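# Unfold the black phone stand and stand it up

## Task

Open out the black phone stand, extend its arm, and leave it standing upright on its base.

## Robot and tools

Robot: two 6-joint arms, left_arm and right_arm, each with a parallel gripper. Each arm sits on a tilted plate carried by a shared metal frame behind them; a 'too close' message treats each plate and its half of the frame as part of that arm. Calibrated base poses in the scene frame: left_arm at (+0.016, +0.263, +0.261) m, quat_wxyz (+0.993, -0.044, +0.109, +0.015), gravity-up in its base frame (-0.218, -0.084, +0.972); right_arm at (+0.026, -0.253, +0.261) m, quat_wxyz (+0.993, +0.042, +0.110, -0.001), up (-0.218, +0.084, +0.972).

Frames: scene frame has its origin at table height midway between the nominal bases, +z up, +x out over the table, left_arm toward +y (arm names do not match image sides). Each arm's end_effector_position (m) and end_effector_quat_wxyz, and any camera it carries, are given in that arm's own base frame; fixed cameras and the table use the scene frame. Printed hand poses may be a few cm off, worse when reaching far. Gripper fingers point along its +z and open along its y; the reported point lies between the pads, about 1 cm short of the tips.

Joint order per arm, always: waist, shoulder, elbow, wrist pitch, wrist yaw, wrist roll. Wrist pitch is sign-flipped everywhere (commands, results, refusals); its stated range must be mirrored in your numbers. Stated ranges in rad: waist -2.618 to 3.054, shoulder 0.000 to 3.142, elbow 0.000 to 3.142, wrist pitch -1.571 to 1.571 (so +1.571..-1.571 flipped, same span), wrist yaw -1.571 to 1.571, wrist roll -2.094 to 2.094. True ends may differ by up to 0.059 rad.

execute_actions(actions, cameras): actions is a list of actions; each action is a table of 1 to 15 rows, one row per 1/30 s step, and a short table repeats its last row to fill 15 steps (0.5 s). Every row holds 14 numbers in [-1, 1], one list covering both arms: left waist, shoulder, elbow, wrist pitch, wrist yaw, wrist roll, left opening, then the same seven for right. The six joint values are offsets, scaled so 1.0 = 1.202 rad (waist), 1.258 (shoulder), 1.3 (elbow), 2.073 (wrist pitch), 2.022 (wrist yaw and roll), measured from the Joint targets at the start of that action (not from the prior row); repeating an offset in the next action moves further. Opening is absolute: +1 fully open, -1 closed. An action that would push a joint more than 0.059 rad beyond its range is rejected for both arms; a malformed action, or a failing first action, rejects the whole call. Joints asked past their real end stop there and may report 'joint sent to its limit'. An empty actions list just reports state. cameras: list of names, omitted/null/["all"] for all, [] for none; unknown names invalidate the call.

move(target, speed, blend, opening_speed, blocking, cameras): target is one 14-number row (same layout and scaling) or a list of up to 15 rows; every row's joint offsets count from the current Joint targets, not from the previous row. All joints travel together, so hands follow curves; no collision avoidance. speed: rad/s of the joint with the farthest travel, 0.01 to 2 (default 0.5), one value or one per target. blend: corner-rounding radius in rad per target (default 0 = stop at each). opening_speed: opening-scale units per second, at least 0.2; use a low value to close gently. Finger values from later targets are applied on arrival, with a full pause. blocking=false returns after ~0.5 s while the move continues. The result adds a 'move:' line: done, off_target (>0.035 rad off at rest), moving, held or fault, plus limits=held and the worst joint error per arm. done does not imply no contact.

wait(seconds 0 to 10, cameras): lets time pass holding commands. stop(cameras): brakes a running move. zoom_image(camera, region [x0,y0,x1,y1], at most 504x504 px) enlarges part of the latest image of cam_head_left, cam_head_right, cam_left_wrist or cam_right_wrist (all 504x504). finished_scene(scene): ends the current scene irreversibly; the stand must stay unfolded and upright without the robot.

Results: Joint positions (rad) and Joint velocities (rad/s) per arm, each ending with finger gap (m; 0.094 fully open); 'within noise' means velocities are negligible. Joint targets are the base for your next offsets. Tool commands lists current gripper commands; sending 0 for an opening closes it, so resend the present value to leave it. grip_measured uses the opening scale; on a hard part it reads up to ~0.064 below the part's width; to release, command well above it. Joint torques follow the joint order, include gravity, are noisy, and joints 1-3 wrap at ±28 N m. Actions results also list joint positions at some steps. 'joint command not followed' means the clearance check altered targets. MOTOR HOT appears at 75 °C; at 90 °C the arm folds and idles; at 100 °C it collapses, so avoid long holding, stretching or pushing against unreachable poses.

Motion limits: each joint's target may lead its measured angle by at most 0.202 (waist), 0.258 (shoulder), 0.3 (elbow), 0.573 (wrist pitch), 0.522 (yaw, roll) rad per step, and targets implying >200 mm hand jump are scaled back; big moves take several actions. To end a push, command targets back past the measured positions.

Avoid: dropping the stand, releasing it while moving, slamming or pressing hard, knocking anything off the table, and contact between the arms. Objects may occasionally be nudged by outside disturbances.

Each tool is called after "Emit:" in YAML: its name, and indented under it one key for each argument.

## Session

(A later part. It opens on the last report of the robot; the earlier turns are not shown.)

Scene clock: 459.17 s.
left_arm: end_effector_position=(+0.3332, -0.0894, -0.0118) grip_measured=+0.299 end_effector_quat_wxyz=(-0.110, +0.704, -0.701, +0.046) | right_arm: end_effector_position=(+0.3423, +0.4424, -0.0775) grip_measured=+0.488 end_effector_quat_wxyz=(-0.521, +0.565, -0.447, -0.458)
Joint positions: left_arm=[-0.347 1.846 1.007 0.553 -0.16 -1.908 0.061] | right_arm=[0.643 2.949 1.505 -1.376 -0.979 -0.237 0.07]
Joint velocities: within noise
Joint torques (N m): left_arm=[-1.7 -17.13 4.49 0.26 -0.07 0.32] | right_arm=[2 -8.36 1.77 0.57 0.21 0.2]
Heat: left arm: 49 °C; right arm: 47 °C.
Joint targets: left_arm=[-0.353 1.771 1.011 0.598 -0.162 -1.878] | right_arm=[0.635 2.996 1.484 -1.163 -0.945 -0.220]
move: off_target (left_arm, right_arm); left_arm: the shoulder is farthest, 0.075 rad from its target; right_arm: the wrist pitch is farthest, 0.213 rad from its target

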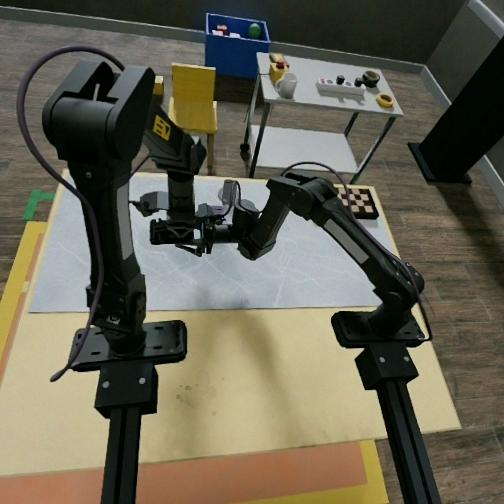

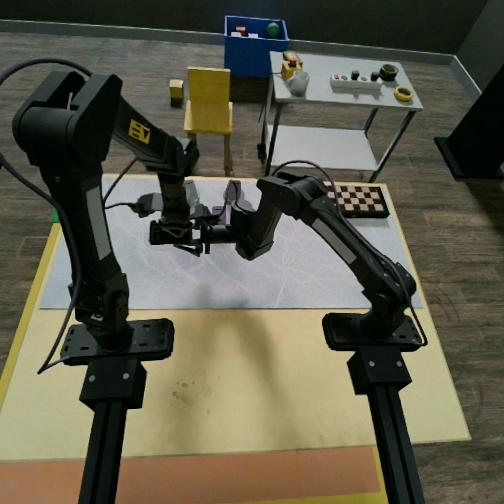

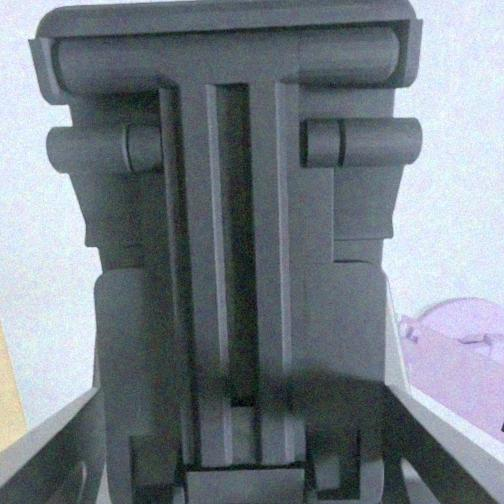

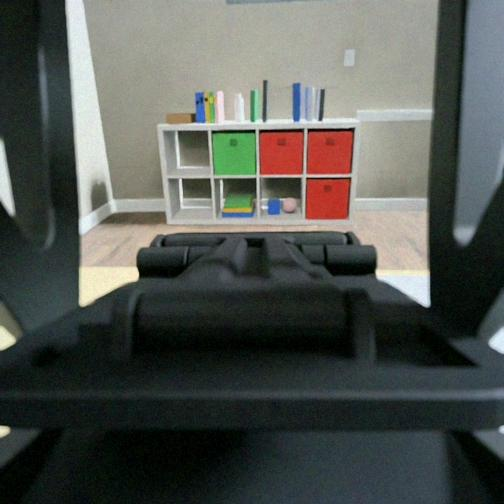

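Emit:
move:
  target: [0.035,-0.060,0.0015,0.033,0.004,0.021,0.1,0,0,0,0.02,0,0,0.27]
  speed: 0.15

Emit:
zoom_image:
  camera: "cam_head_right"
  region: [130, 160, 260, 290]

Scene clock: 473.63 s.
left_arm: end_effector_position=(+0.3314, -0.0817, +0.0075) grip_measured=+0.295 end_effector_quat_wxyz=(-0.103, +0.704, -0.700, +0.059) | right_arm: end_effector_position=(+0.3421, +0.4498, -0.0679) grip_measured=+0.488 end_effector_quat_wxyz=(-0.522, +0.567, -0.440, -0.461)
Joint positions: left_arm=[-0.313 1.776 1.006 0.6 -0.131 -1.877 0.061] | right_arm=[0.654 2.93 1.517 -1.359 -0.98 -0.234 0.07]
Joint velocities: within noise
Joint torques (N m): left_arm=[-1.1 -17.33 5.24 0.43 -0.25 0.42] | right_arm=[1.09 -7.35 0.94 0.87 0.26 0.15]
Heat: left arm: 52 °C; right arm: 46 °C.
Joint targets: left_arm=[-0.310 1.696 1.013 0.666 -0.154 -1.836] | right_arm=[0.635 2.996 1.484 -1.122 -0.945 -0.220]
move: off_target (left_arm, right_arm); left_arm: the shoulder is farthest, 0.081 rad from its target; right_arm: the wrist pitch is farthest, 0.238 rad from its target

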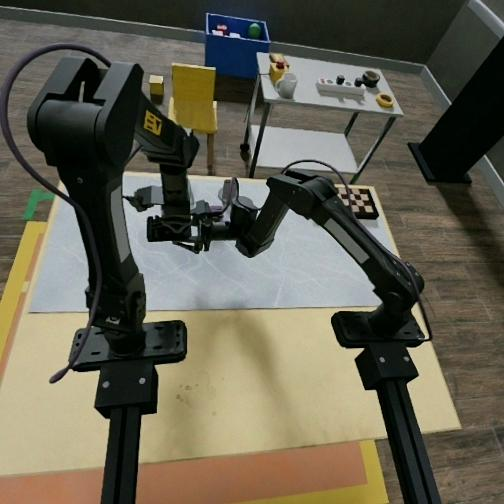

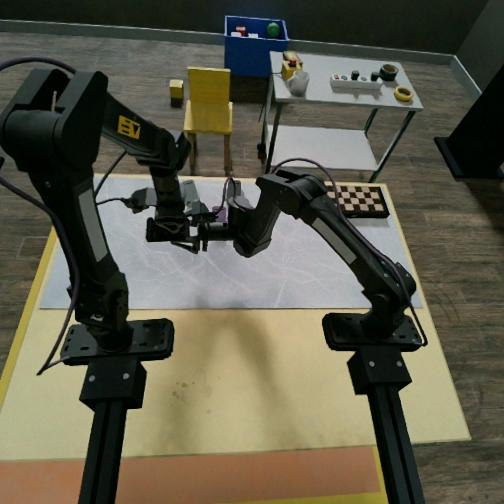

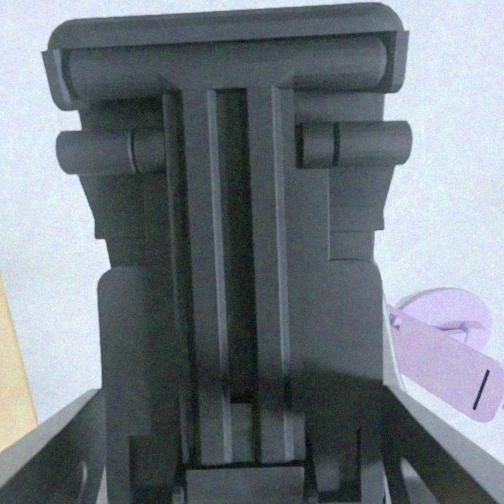

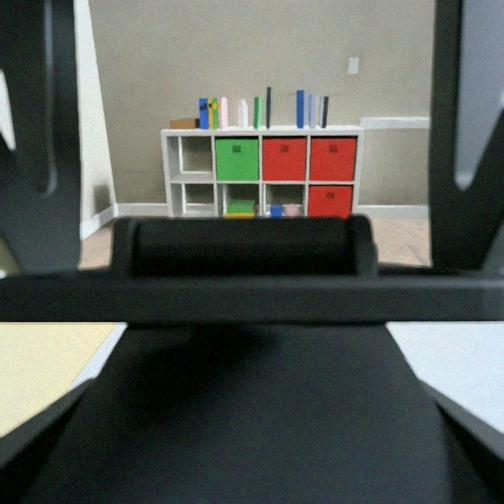

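Scaled by 3.877 from the camera's 504x504 image, which has a finer 720x720 frame.

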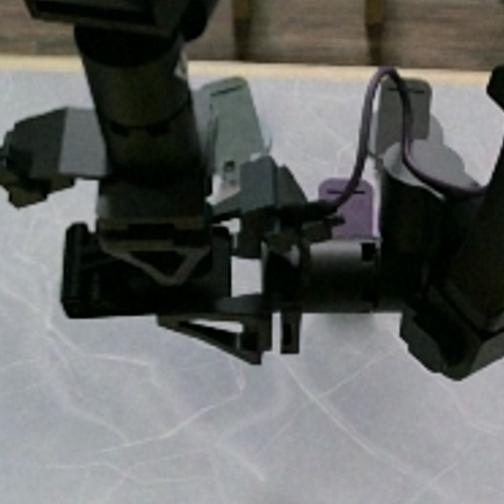

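Emit:
move:
  target: [0.038,-0.060,-0.001,0.035,0.006,0.03,0.1,-0.023,-0.009,-0.036,0.0,-0.013,0,0.27]
  speed: 0.15

Emit:
zoom_image:
  camera: "cam_head_right"
  region: [130, 160, 260, 290]

Scene clock: 495.17 s.
left_arm: end_effector_position=(+0.3232, -0.0736, +0.0270) grip_measured=+0.284 end_effector_quat_wxyz=(-0.089, +0.700, -0.706, +0.066) | right_arm: end_effector_position=(+0.3396, +0.4434, -0.0730) grip_measured=+0.488 end_effector_quat_wxyz=(-0.513, +0.566, -0.451, -0.463)
Joint positions: left_arm=[-0.275 1.701 1.006 0.671 -0.089 -1.828 0.06] | right_arm=[0.646 2.922 1.485 -1.354 -0.984 -0.233 0.07]
Joint velocities: within noise
Joint torques (N m): left_arm=[-0.31 -16.91 5.15 0.47 -0.53 0.58] | right_arm=[-0.51 -7.31 -0.4 0.79 -0.03 0.13]
Heat: left arm: 59 °C; right arm: 43 °C.
Joint targets: left_arm=[-0.265 1.620 1.012 0.739 -0.142 -1.775] | right_arm=[0.607 2.985 1.437 -1.122 -0.971 -0.220]
move: off_target (left_arm, right_arm); left_arm: the shoulder is farthest, 0.080 rad from its target; right_arm: the wrist pitch is farthest, 0.232 rad from its target

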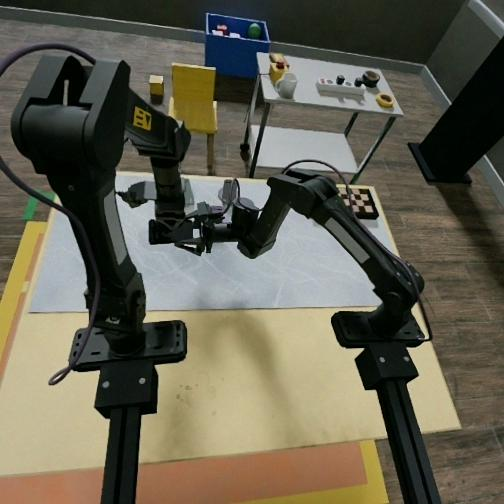

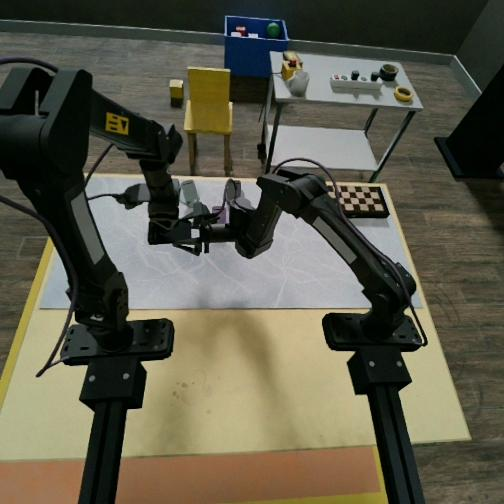

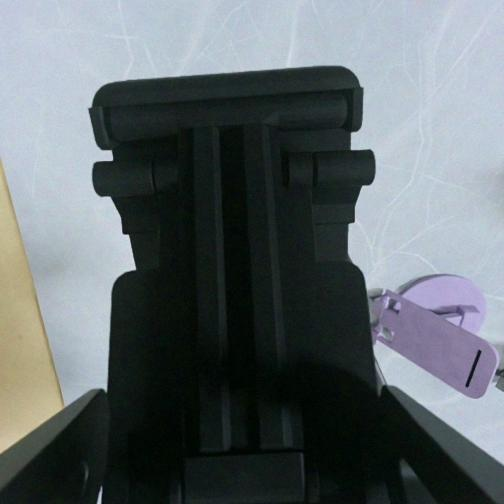

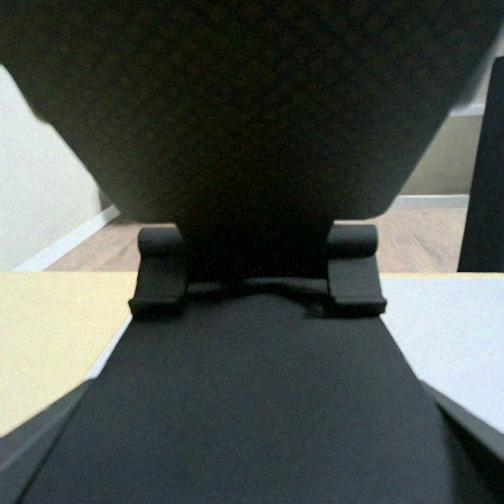

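Scaled by 3.877 from the camera's 504x504 image, which has a finer 720x720 frame.

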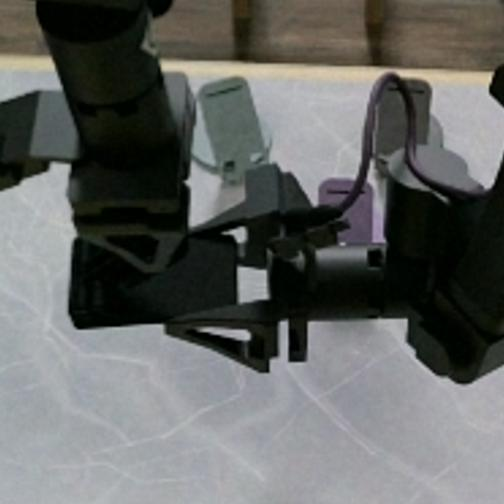

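Emit:
move:
  target: [0.055,-0.034,-0.005,0.0145,-0.045,0.033,0.1,-0.015,-0.006,-0.024,-0.01,-0.01,0,0.27]
  speed: 0.15

Emit:
zoom_image:
  camera: "cam_head_right"
  region: [130, 160, 260, 290]

Scene clock: 504.43 s.
left_arm: end_effector_position=(+0.3193, -0.0249, +0.0587) grip_measured=+0.102 end_effector_quat_wxyz=(-0.154, +0.687, -0.709, +0.033) | right_arm: end_effector_position=(+0.3359, +0.3993, -0.1437) grip_measured=+0.488 end_effector_quat_wxyz=(-0.410, +0.528, -0.574, -0.473)
Joint positions: left_arm=[-0.201 1.587 0.998 0.748 -0.216 -1.715 0.052] | right_arm=[0.582 2.962 1.408 -1.156 -0.981 -0.223 0.07]
Joint velocities: within noise
Joint torques (N m): left_arm=[-0.77 -9.48 5.63 -0.08 -0.26 0.06] | right_arm=[3.06 -9.73 2.61 -1.17 -0.49 0.03]
Heat: left arm: 57 °C; right arm: 43 °C.
Joint targets: left_arm=[-0.198 1.577 1.005 0.769 -0.233 -1.708] | right_arm=[0.589 2.978 1.406 -1.142 -0.991 -0.220]
move: done

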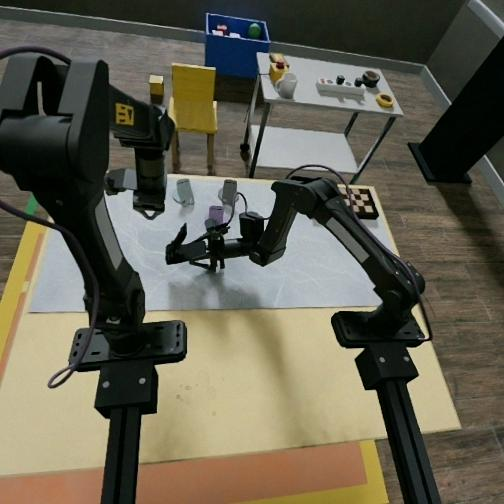

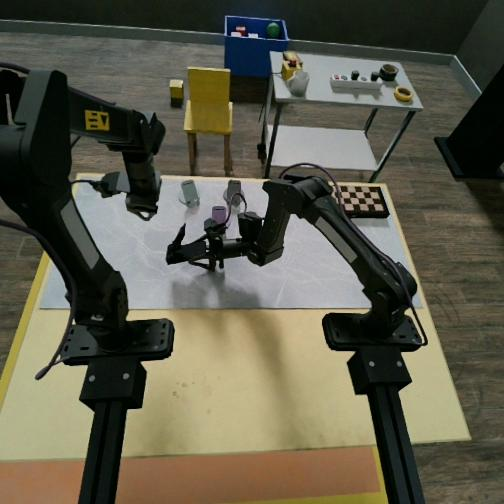

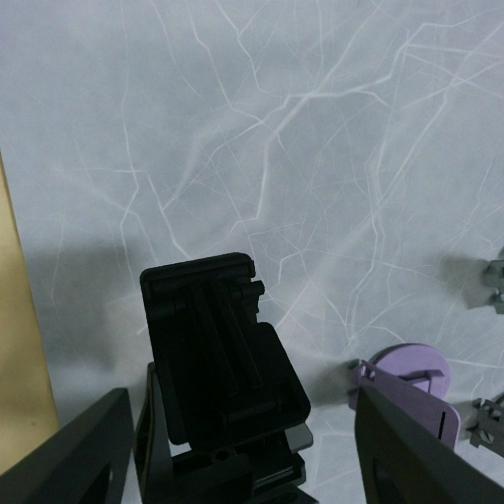

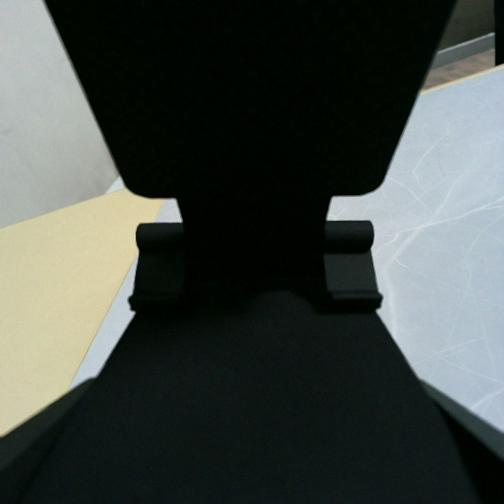

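Scaled by 3.877 from the camera's 504x504 image, which has a finer 720x720 frame.

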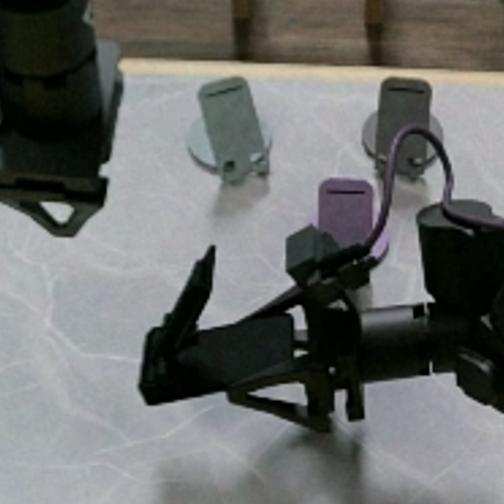

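Emit:
move:
  target:
    - [0,-0.1,0,0,0,0,1.0,0,0,0,0,0,0,0.27]
    - [0,-0.1,0,0,0,0,1.0,0.0383,0.0143,0.06,-0.170,0.0227,0,0.27]
  speed: 0.4
  blend: [0.05,0]

Emit:
zoom_image:
  camera: "cam_head_right"
  region: [130, 160, 260, 290]

Scene clock: 593.67 s.
left_arm: end_effector_position=(+0.3236, -0.0254, +0.0945) grip_measured=+0.998 end_effector_quat_wxyz=(-0.187, +0.686, -0.699, +0.080) | right_arm: end_effector_position=(+0.3483, +0.4291, -0.0765) grip_measured=+0.488 end_effector_quat_wxyz=(+0.547, -0.552, +0.447, +0.443)
Joint positions: left_arm=[-0.201 1.468 0.998 0.751 -0.218 -1.714 0.094] | right_arm=[0.622 2.962 1.469 -1.477 -0.948 -0.223 0.07]
Joint velocities: within noise
Joint torques (N m): left_arm=[-0.49 -9.2 6.08 -0.33 -0.18 0.09] | right_arm=[3.63 -9.16 4.6 -1.63 -0.11 -0.01]
Heat: left arm: 50 °C; right arm: 46 °C.
Joint targets: left_arm=[-0.198 1.452 1.005 0.769 -0.233 -1.708] | right_arm=[0.635 2.996 1.484 -1.495 -0.945 -0.220]
move: done

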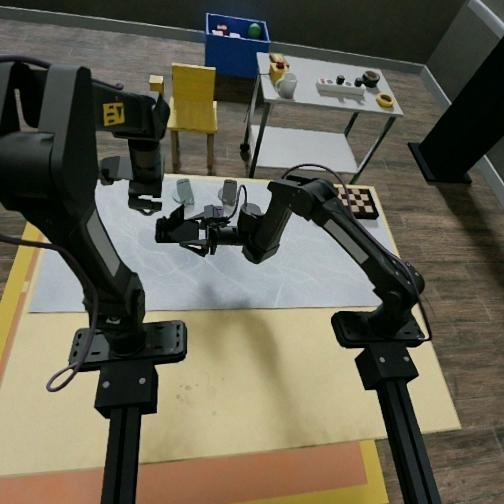

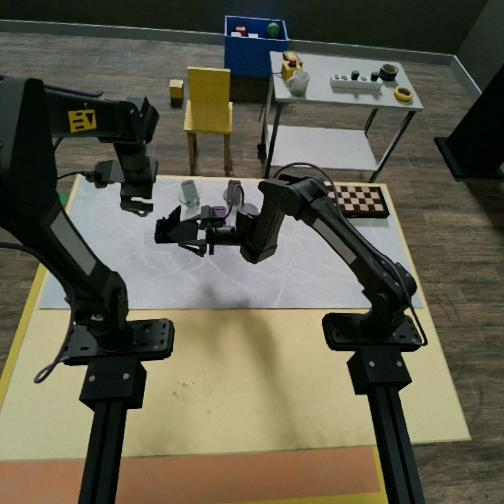

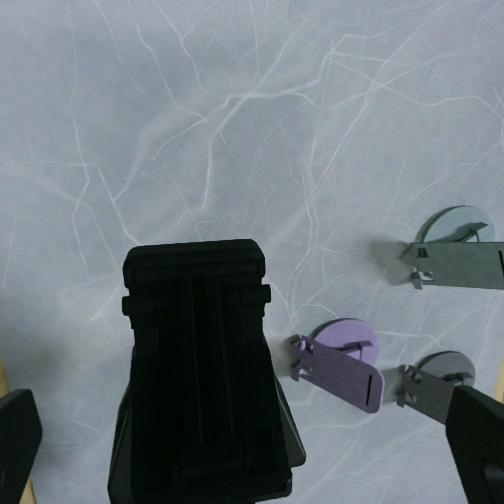

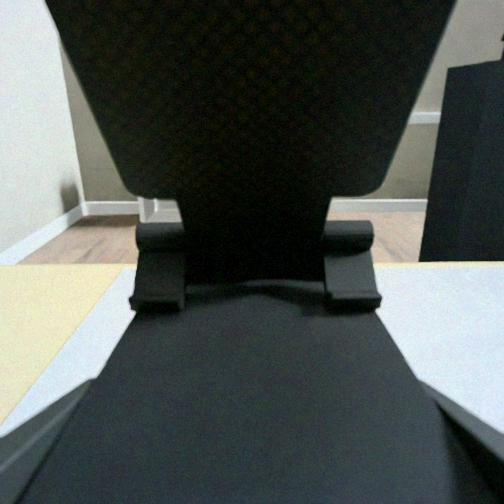

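Scaled by 3.877 from the camera's 504x504 image, which has a finer 720x720 frame.

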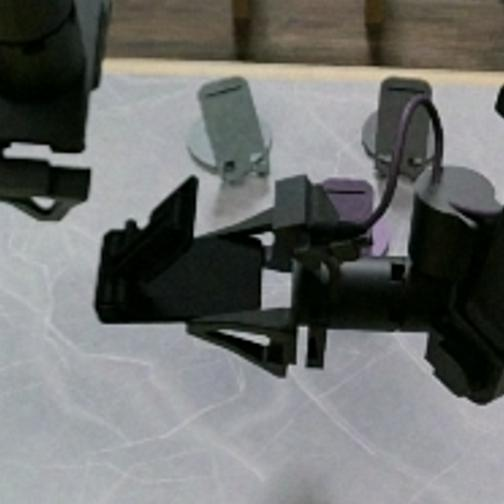

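Emit:
move:
  target:
    - [-0.126,0.119,0.123,0.08,0.043,-0.075,1.0,0,0,0,0,0,0,0.27]
    - [-0.1,0.217,0.019,-0.05,0.036,-0.068,1.0,0,0,0,0,0,0,0.27]
  speed: 0.35
  blend: [0.03,0]

Emit:
zoom_image:
  camera: "cam_head_right"
  region: [130, 160, 260, 290]

Scene clock: 621.00 s.
left_arm: end_effector_position=(+0.3331, -0.0829, +0.0354) grip_measured=+0.998 end_effector_quat_wxyz=(-0.121, +0.689, -0.712, +0.066) | right_arm: end_effector_position=(+0.3484, +0.4291, -0.0764) grip_measured=+0.488 end_effector_quat_wxyz=(+0.548, -0.552, +0.447, +0.442)
Joint positions: left_arm=[-0.326 1.709 1.04 0.67 -0.154 -1.847 0.094] | right_arm=[0.622 2.962 1.469 -1.477 -0.947 -0.223 0.07]
Joint velocities: within noise
Joint torques (N m): left_arm=[-0.64 -7.94 3.97 -0.4 -0.07 0.06] | right_arm=[3.51 -9.17 4.51 -1.62 -0.12 0]
Heat: left arm: 50 °C; right arm: 45 °C.
Joint targets: left_arm=[-0.319 1.725 1.030 0.665 -0.160 -1.846] | right_arm=[0.635 2.996 1.484 -1.495 -0.945 -0.220]
move: done

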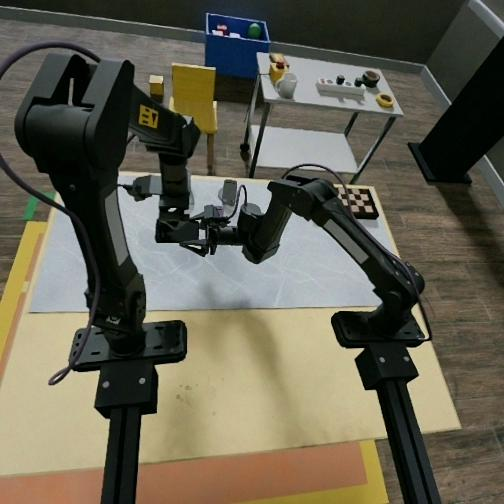

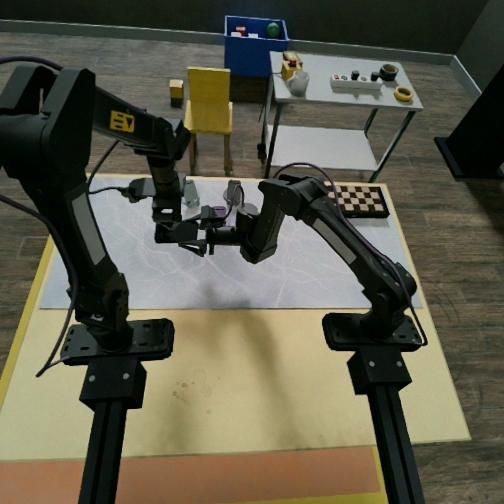

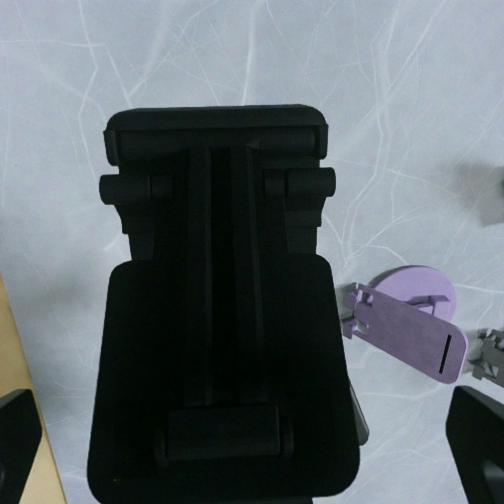

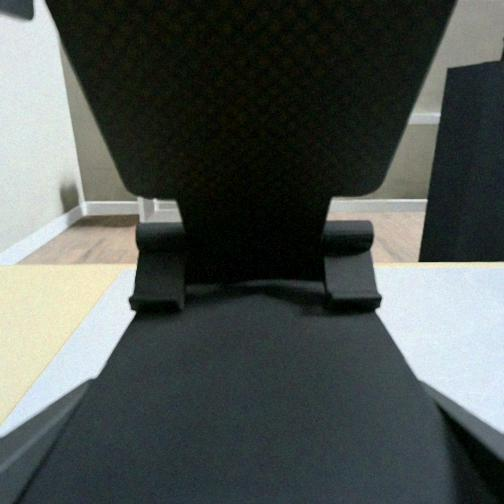

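Scaled by 3.877 from the camera's 504x504 image, which has a finer 720x720 frame.

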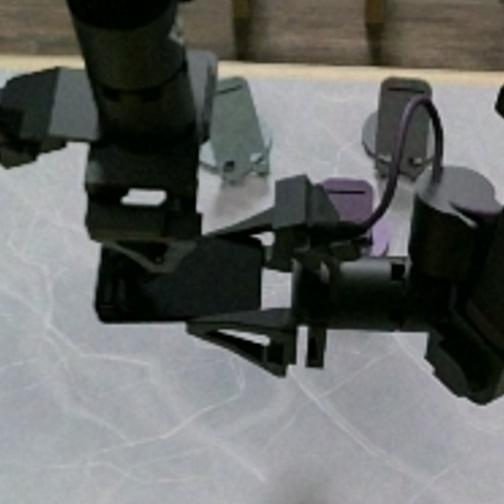

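Emit:
move:
  target: [0.013,0.024,-0.004,0.005,0.004,0.004,1.0,0,0,0,0,0,0,0.27]
  speed: 0.2

Scene clock: 645.90 s.
left_arm: end_effector_position=(+0.3324, -0.0771, +0.0269) grip_measured=+0.998 end_effector_quat_wxyz=(-0.116, +0.694, -0.709, +0.054) | right_arm: end_effector_position=(+0.3484, +0.4291, -0.0763) grip_measured=+0.488 end_effector_quat_wxyz=(+0.548, -0.552, +0.447, +0.442)
Joint positions: left_arm=[-0.311 1.736 1.04 0.669 -0.154 -1.844 0.094] | right_arm=[0.622 2.962 1.469 -1.478 -0.947 -0.223 0.07]
Joint velocities: within noise
Joint torques (N m): left_arm=[-0.64 -7.9 3.51 -0.22 -0.03 0.1] | right_arm=[3.44 -8.96 4.49 -1.63 -0.09 0]
Heat: left arm: 49 °C; right arm: 45 °C.
Joint targets: left_arm=[-0.303 1.755 1.025 0.676 -0.152 -1.838] | right_arm=[0.635 2.996 1.484 -1.495 -0.945 -0.220]
move: done

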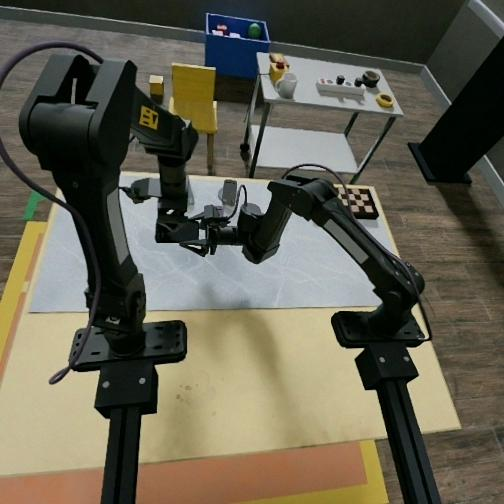

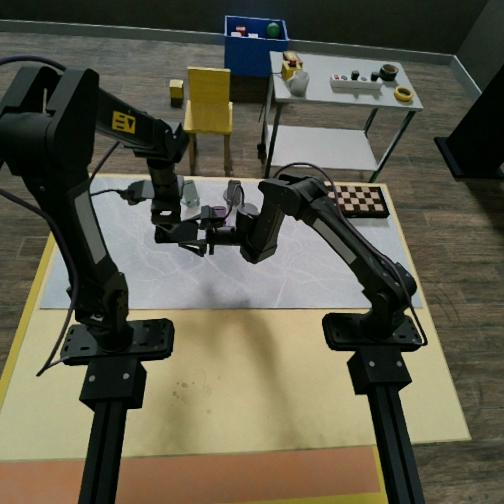

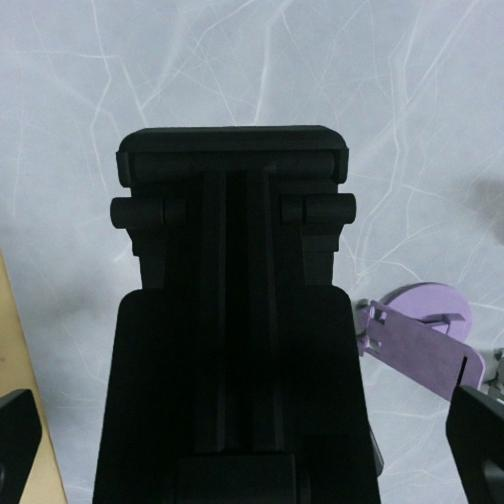

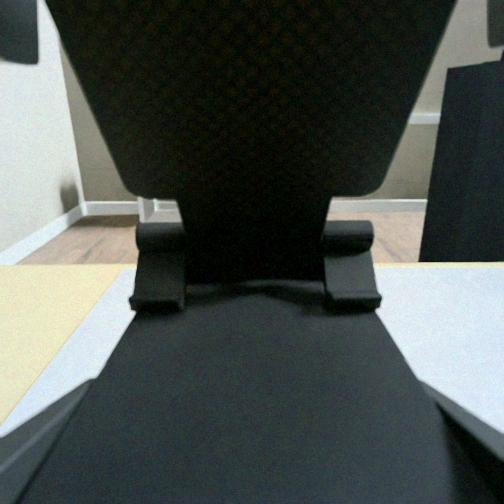

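Emit:
move:
  target: [0,0,0,0,0,0,0.1,0,0,0,0,0,0,0.27]
  opening_speed: 0.4

Scene clock: 652.60 s.
left_arm: end_effector_position=(+0.3300, -0.0763, +0.0253) grip_measured=+0.102 end_effector_quat_wxyz=(-0.114, +0.693, -0.710, +0.050) | right_arm: end_effector_position=(+0.3502, +0.4291, -0.0763) grip_measured=+0.488 end_effector_quat_wxyz=(+0.550, -0.550, +0.450, +0.440)
Joint positions: left_arm=[-0.311 1.736 1.035 0.673 -0.154 -1.842 0.052] | right_arm=[0.622 2.962 1.469 -1.478 -0.937 -0.222 0.07]
Joint velocities: within noise
Joint torques (N m): left_arm=[-0.64 -7.71 3.95 -0.2 -0.06 0.08] | right_arm=[3.54 -9.02 4.55 -1.63 -0.29 -0.05]
Heat: left arm: 48 °C; right arm: 45 °C.
Joint targets: left_arm=[-0.303 1.755 1.025 0.676 -0.152 -1.838] | right_arm=[0.635 2.996 1.484 -1.495 -0.945 -0.220]
move: done

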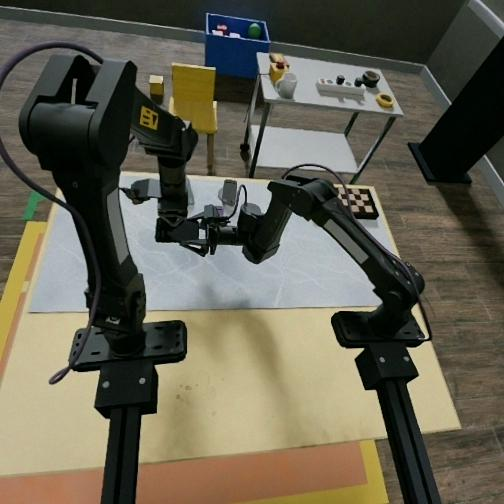

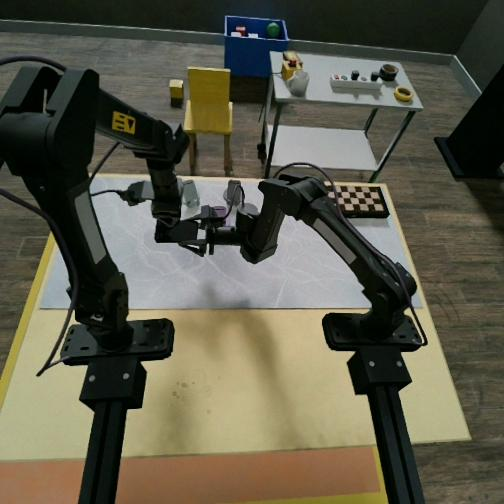

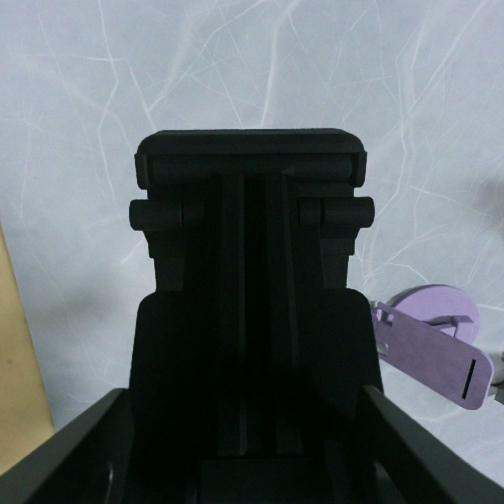

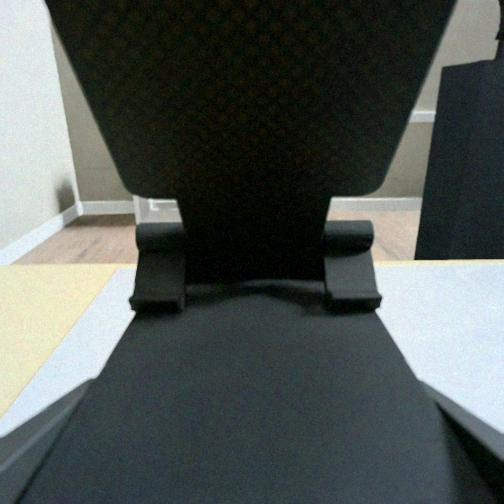

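Emit:
move:
  target:
    - [0,0,0,0,0,0,0.8,0,0,0,0,0,0,0.27]
    - [0,0.014,-0.017,-0.019,0,0,0.8,0,0,0,0,0,0,0.27]
    - [0,0.014,-0.017,-0.019,0,0,0.1,0,0,0,0,0,0,0.27]
  opening_speed: 0.6

Scene clock: 670.10 s.
left_arm: end_effector_position=(+0.3327, -0.0768, +0.0163) grip_measured=+0.316 end_effector_quat_wxyz=(-0.116, +0.693, -0.709, +0.055) | right_arm: end_effector_position=(+0.3490, +0.4292, -0.0759) grip_measured=+0.488 end_effector_quat_wxyz=(+0.549, -0.551, +0.447, +0.441)
Joint positions: left_arm=[-0.31 1.754 1.014 0.622 -0.154 -1.842 0.062] | right_arm=[0.622 2.962 1.469 -1.48 -0.943 -0.222 0.07]
Joint velocities: within noise
Joint torques (N m): left_arm=[-0.68 -8.05 3.73 -0.16 0.02 0.05] | right_arm=[3.52 -9.05 4.38 -1.58 -0.19 -0.02]
Heat: left arm: 47 °C; right arm: 45 °C.
Joint targets: left_arm=[-0.303 1.772 1.003 0.636 -0.152 -1.838] | right_arm=[0.635 2.996 1.484 -1.495 -0.946 -0.220]
move: done

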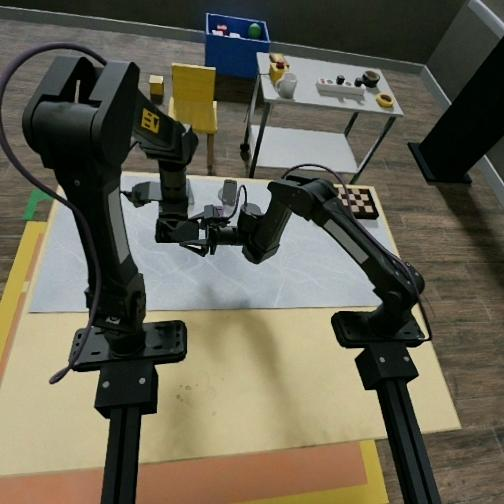

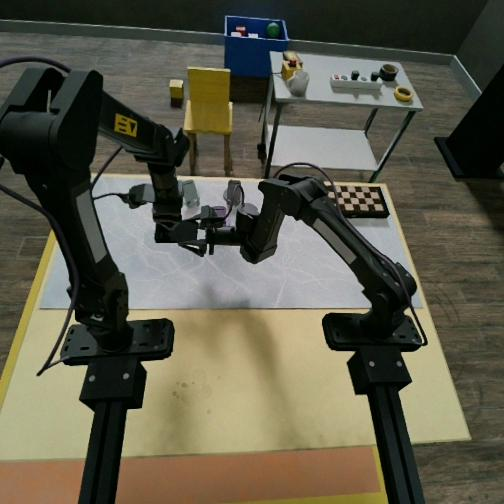

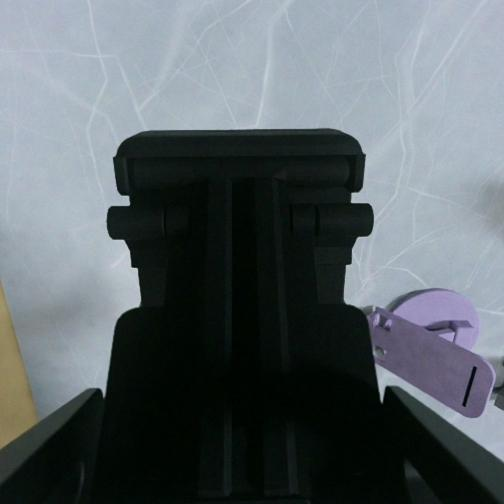

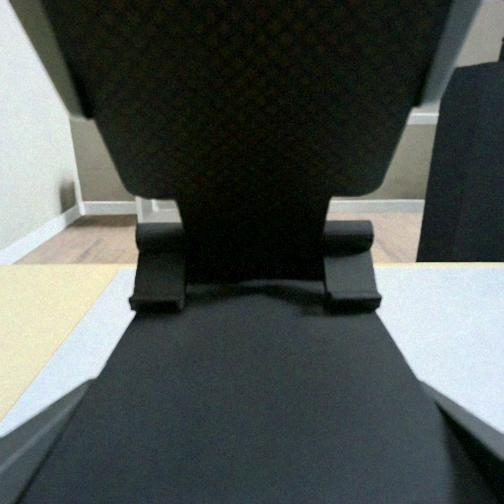

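Emit:
move:
  target:
    - [0,0,0,0,0,0,0.8,0,0,0,0,0,0,0.27]
    - [0,0.009,-0.010,-0.010,0,0,0.8,0,0,0,0,0,0,0.27]
    - [0,0.009,-0.010,-0.010,0,0,0.1,0,0,0,0,0,0,0.27]
  opening_speed: 0.6

Emit:
zoom_image:
  camera: "cam_head_right"
  region: [130, 160, 260, 290]

Scene clock: 677.63 s.
left_arm: end_effector_position=(+0.3324, -0.0766, +0.0104) grip_measured=+0.322 end_effector_quat_wxyz=(-0.116, +0.693, -0.709, +0.055) | right_arm: end_effector_position=(+0.3480, +0.4295, -0.0755) grip_measured=+0.488 end_effector_quat_wxyz=(+0.549, -0.552, +0.445, +0.442)
Joint positions: left_arm=[-0.31 1.765 1.001 0.599 -0.154 -1.842 0.062] | right_arm=[0.623 2.962 1.469 -1.482 -0.947 -0.223 0.07]
Joint velocities: within noise
Joint torques (N m): left_arm=[-0.69 -7.95 3.86 -0.03 0 0.09] | right_arm=[3.47 -9.24 4.53 -1.57 -0.13 0]
Heat: left arm: 47 °C; right arm: 45 °C.
Joint targets: left_arm=[-0.303 1.784 0.990 0.615 -0.152 -1.838] | right_arm=[0.635 2.996 1.484 -1.495 -0.945 -0.220]
move: done

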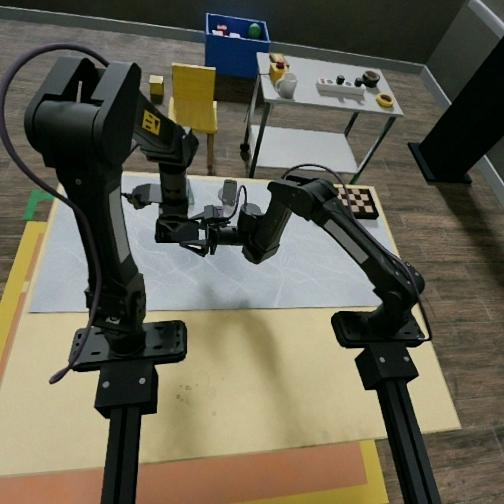

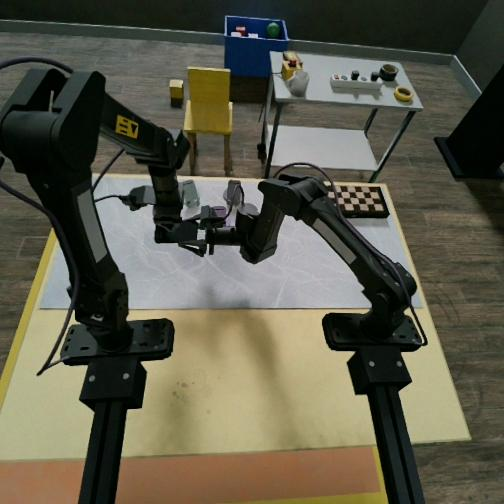

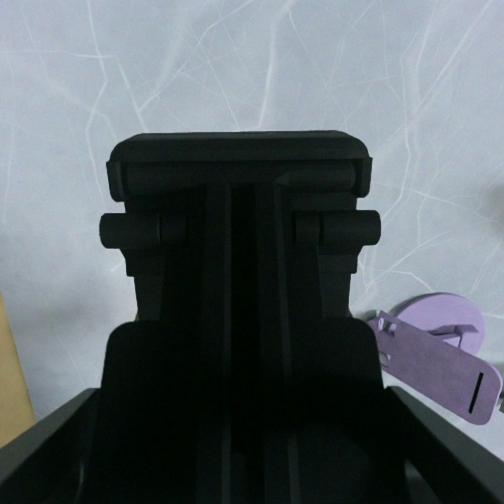

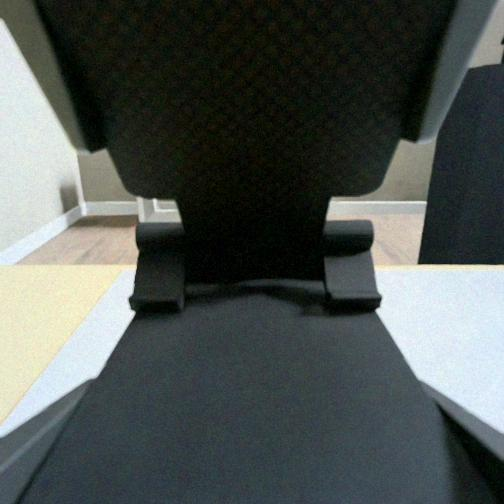

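Scaled by 3.877 from the camera's 504x504 image, which has a finer 720x720 frame.

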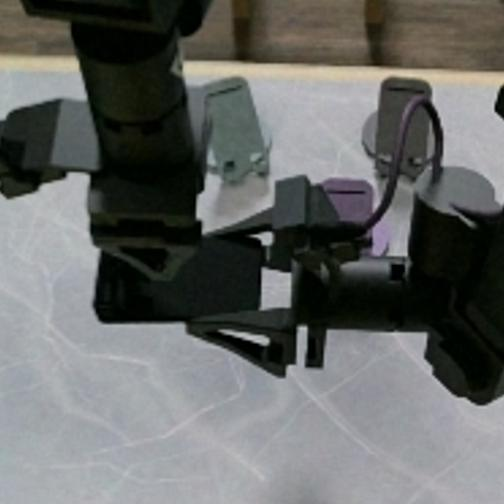

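Emit:
move:
  target: [0.164,-0.060,-0.033,-0.007,0.1485,0.102,0.1,-0.006,-0.002,-0.008,0.05,0,0,0.27]
  speed: 0.15

Emit:
zoom_image:
  camera: "cam_head_right"
  region: [130, 160, 260, 290]

Scene clock: 704.63 s.
left_arm: end_effector_position=(+0.3289, -0.0594, +0.0035) grip_measured=+0.322 end_effector_quat_wxyz=(-0.019, +0.688, -0.715, +0.121) | right_arm: end_effector_position=(+0.3423, +0.4336, -0.0825) grip_measured=+0.488 end_effector_quat_wxyz=(+0.533, -0.554, +0.456, +0.449)
Joint positions: left_arm=[-0.116 1.752 0.955 0.562 0.124 -1.661 0.062] | right_arm=[0.636 2.963 1.469 -1.445 -0.947 -0.221 0.07]
Joint velocities: within noise
Joint torques (N m): left_arm=[-0.09 -13.61 3.7 0.16 0.35 0.36] | right_arm=[1.95 -9.35 3.52 -0.95 -0.16 -0.02]
Heat: left arm: 47 °C; right arm: 45 °C.
Joint targets: left_arm=[-0.106 1.708 0.947 0.601 0.148 -1.631] | right_arm=[0.628 2.993 1.473 -1.391 -0.945 -0.220]
move: off_target (left_arm, right_arm); left_arm: the shoulder is farthest, 0.043 rad from its target; right_arm: the wrist pitch is farthest, 0.054 rad from its target

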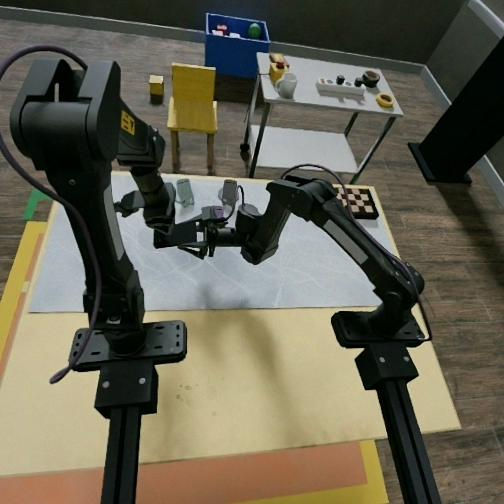

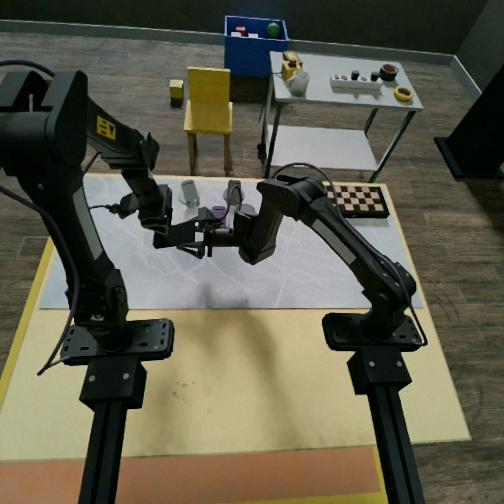

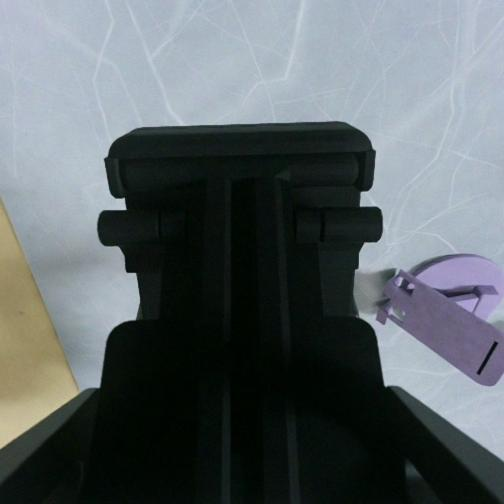

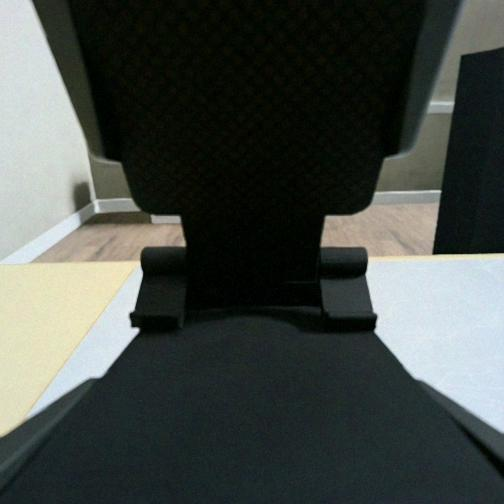

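Scaled by 3.877 from the camera's 504x504 image, which has a finer 720x720 frame.

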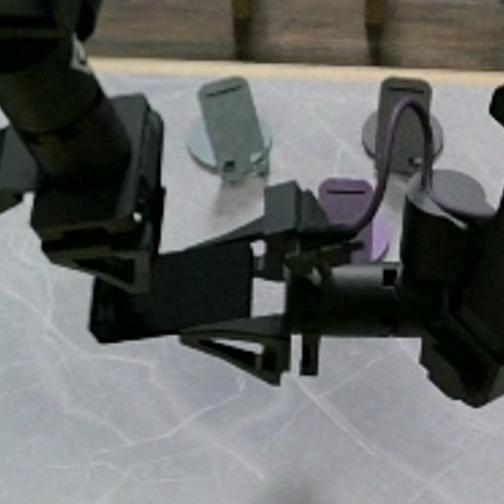

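Emit:
move:
  target: [0.104,-0.020,0.022,0.040,0.074,0.058,0.1,0,0,0,0.04,0,-0.035,0.27]
  speed: 0.15

Emit:
zoom_image:
  camera: "cam_head_right"
  region: [130, 160, 260, 290]

Scene clock: 753.53 s.
left_arm: end_effector_position=(+0.3259, -0.0467, +0.0097) grip_measured=+0.321 end_effector_quat_wxyz=(+0.029, +0.680, -0.715, +0.163) | right_arm: end_effector_position=(+0.3401, +0.4419, -0.0788) grip_measured=+0.488 end_effector_quat_wxyz=(+0.538, -0.562, +0.442, +0.447)
Joint positions: left_arm=[0.003 1.744 0.955 0.594 0.276 -1.544 0.062] | right_arm=[0.651 2.963 1.492 -1.433 -0.947 -0.241 0.07]
Joint velocities: within noise
Joint torques (N m): left_arm=[0.84 -15.05 5.94 0.78 0.43 0.32] | right_arm=[0.85 -9.39 1.88 -0.26 -0.15 -0.6]
Heat: left arm: 48 °C; right arm: 43 °C.
Joint targets: left_arm=[0.019 1.683 0.976 0.684 0.298 -1.514] | right_arm=[0.628 2.993 1.474 -1.309 -0.945 -0.291]
move: off_target (left_arm, right_arm); left_arm: the wrist pitch is farthest, 0.090 rad from its target; right_arm: the wrist pitch is farthest, 0.125 rad from its target

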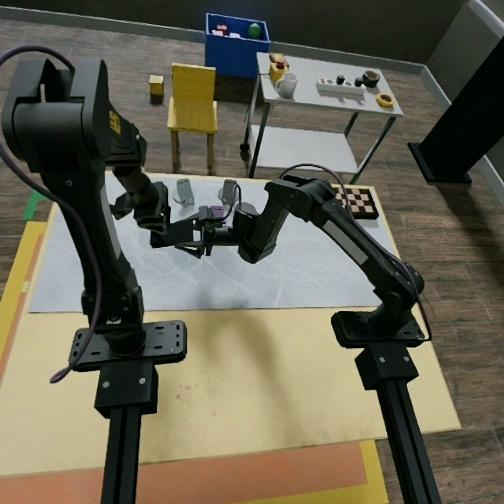

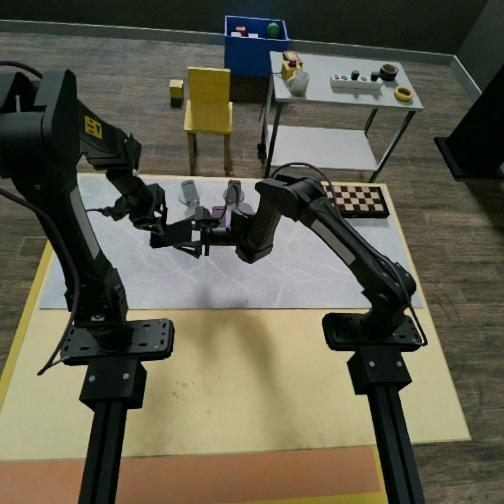

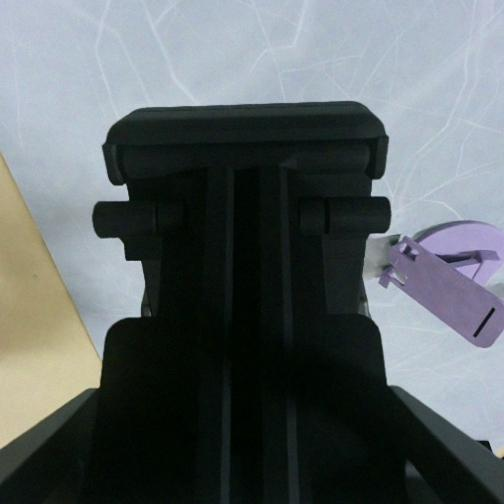

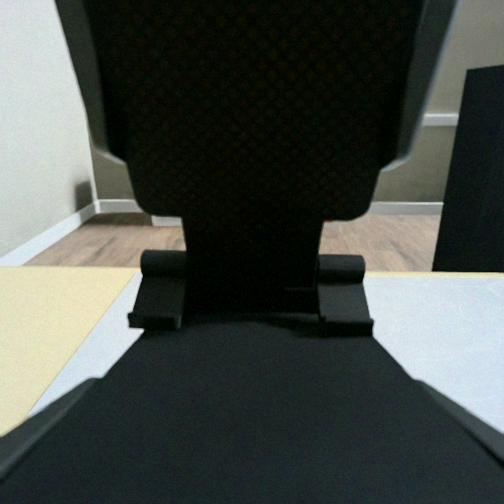

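Scaled by 3.877 from the camera's 504x504 image, which has a finer 720x720 frame.

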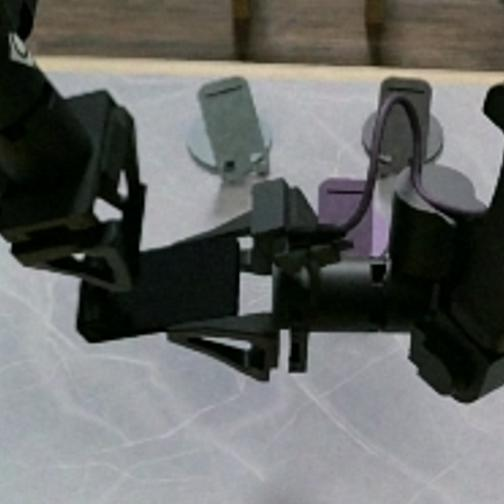

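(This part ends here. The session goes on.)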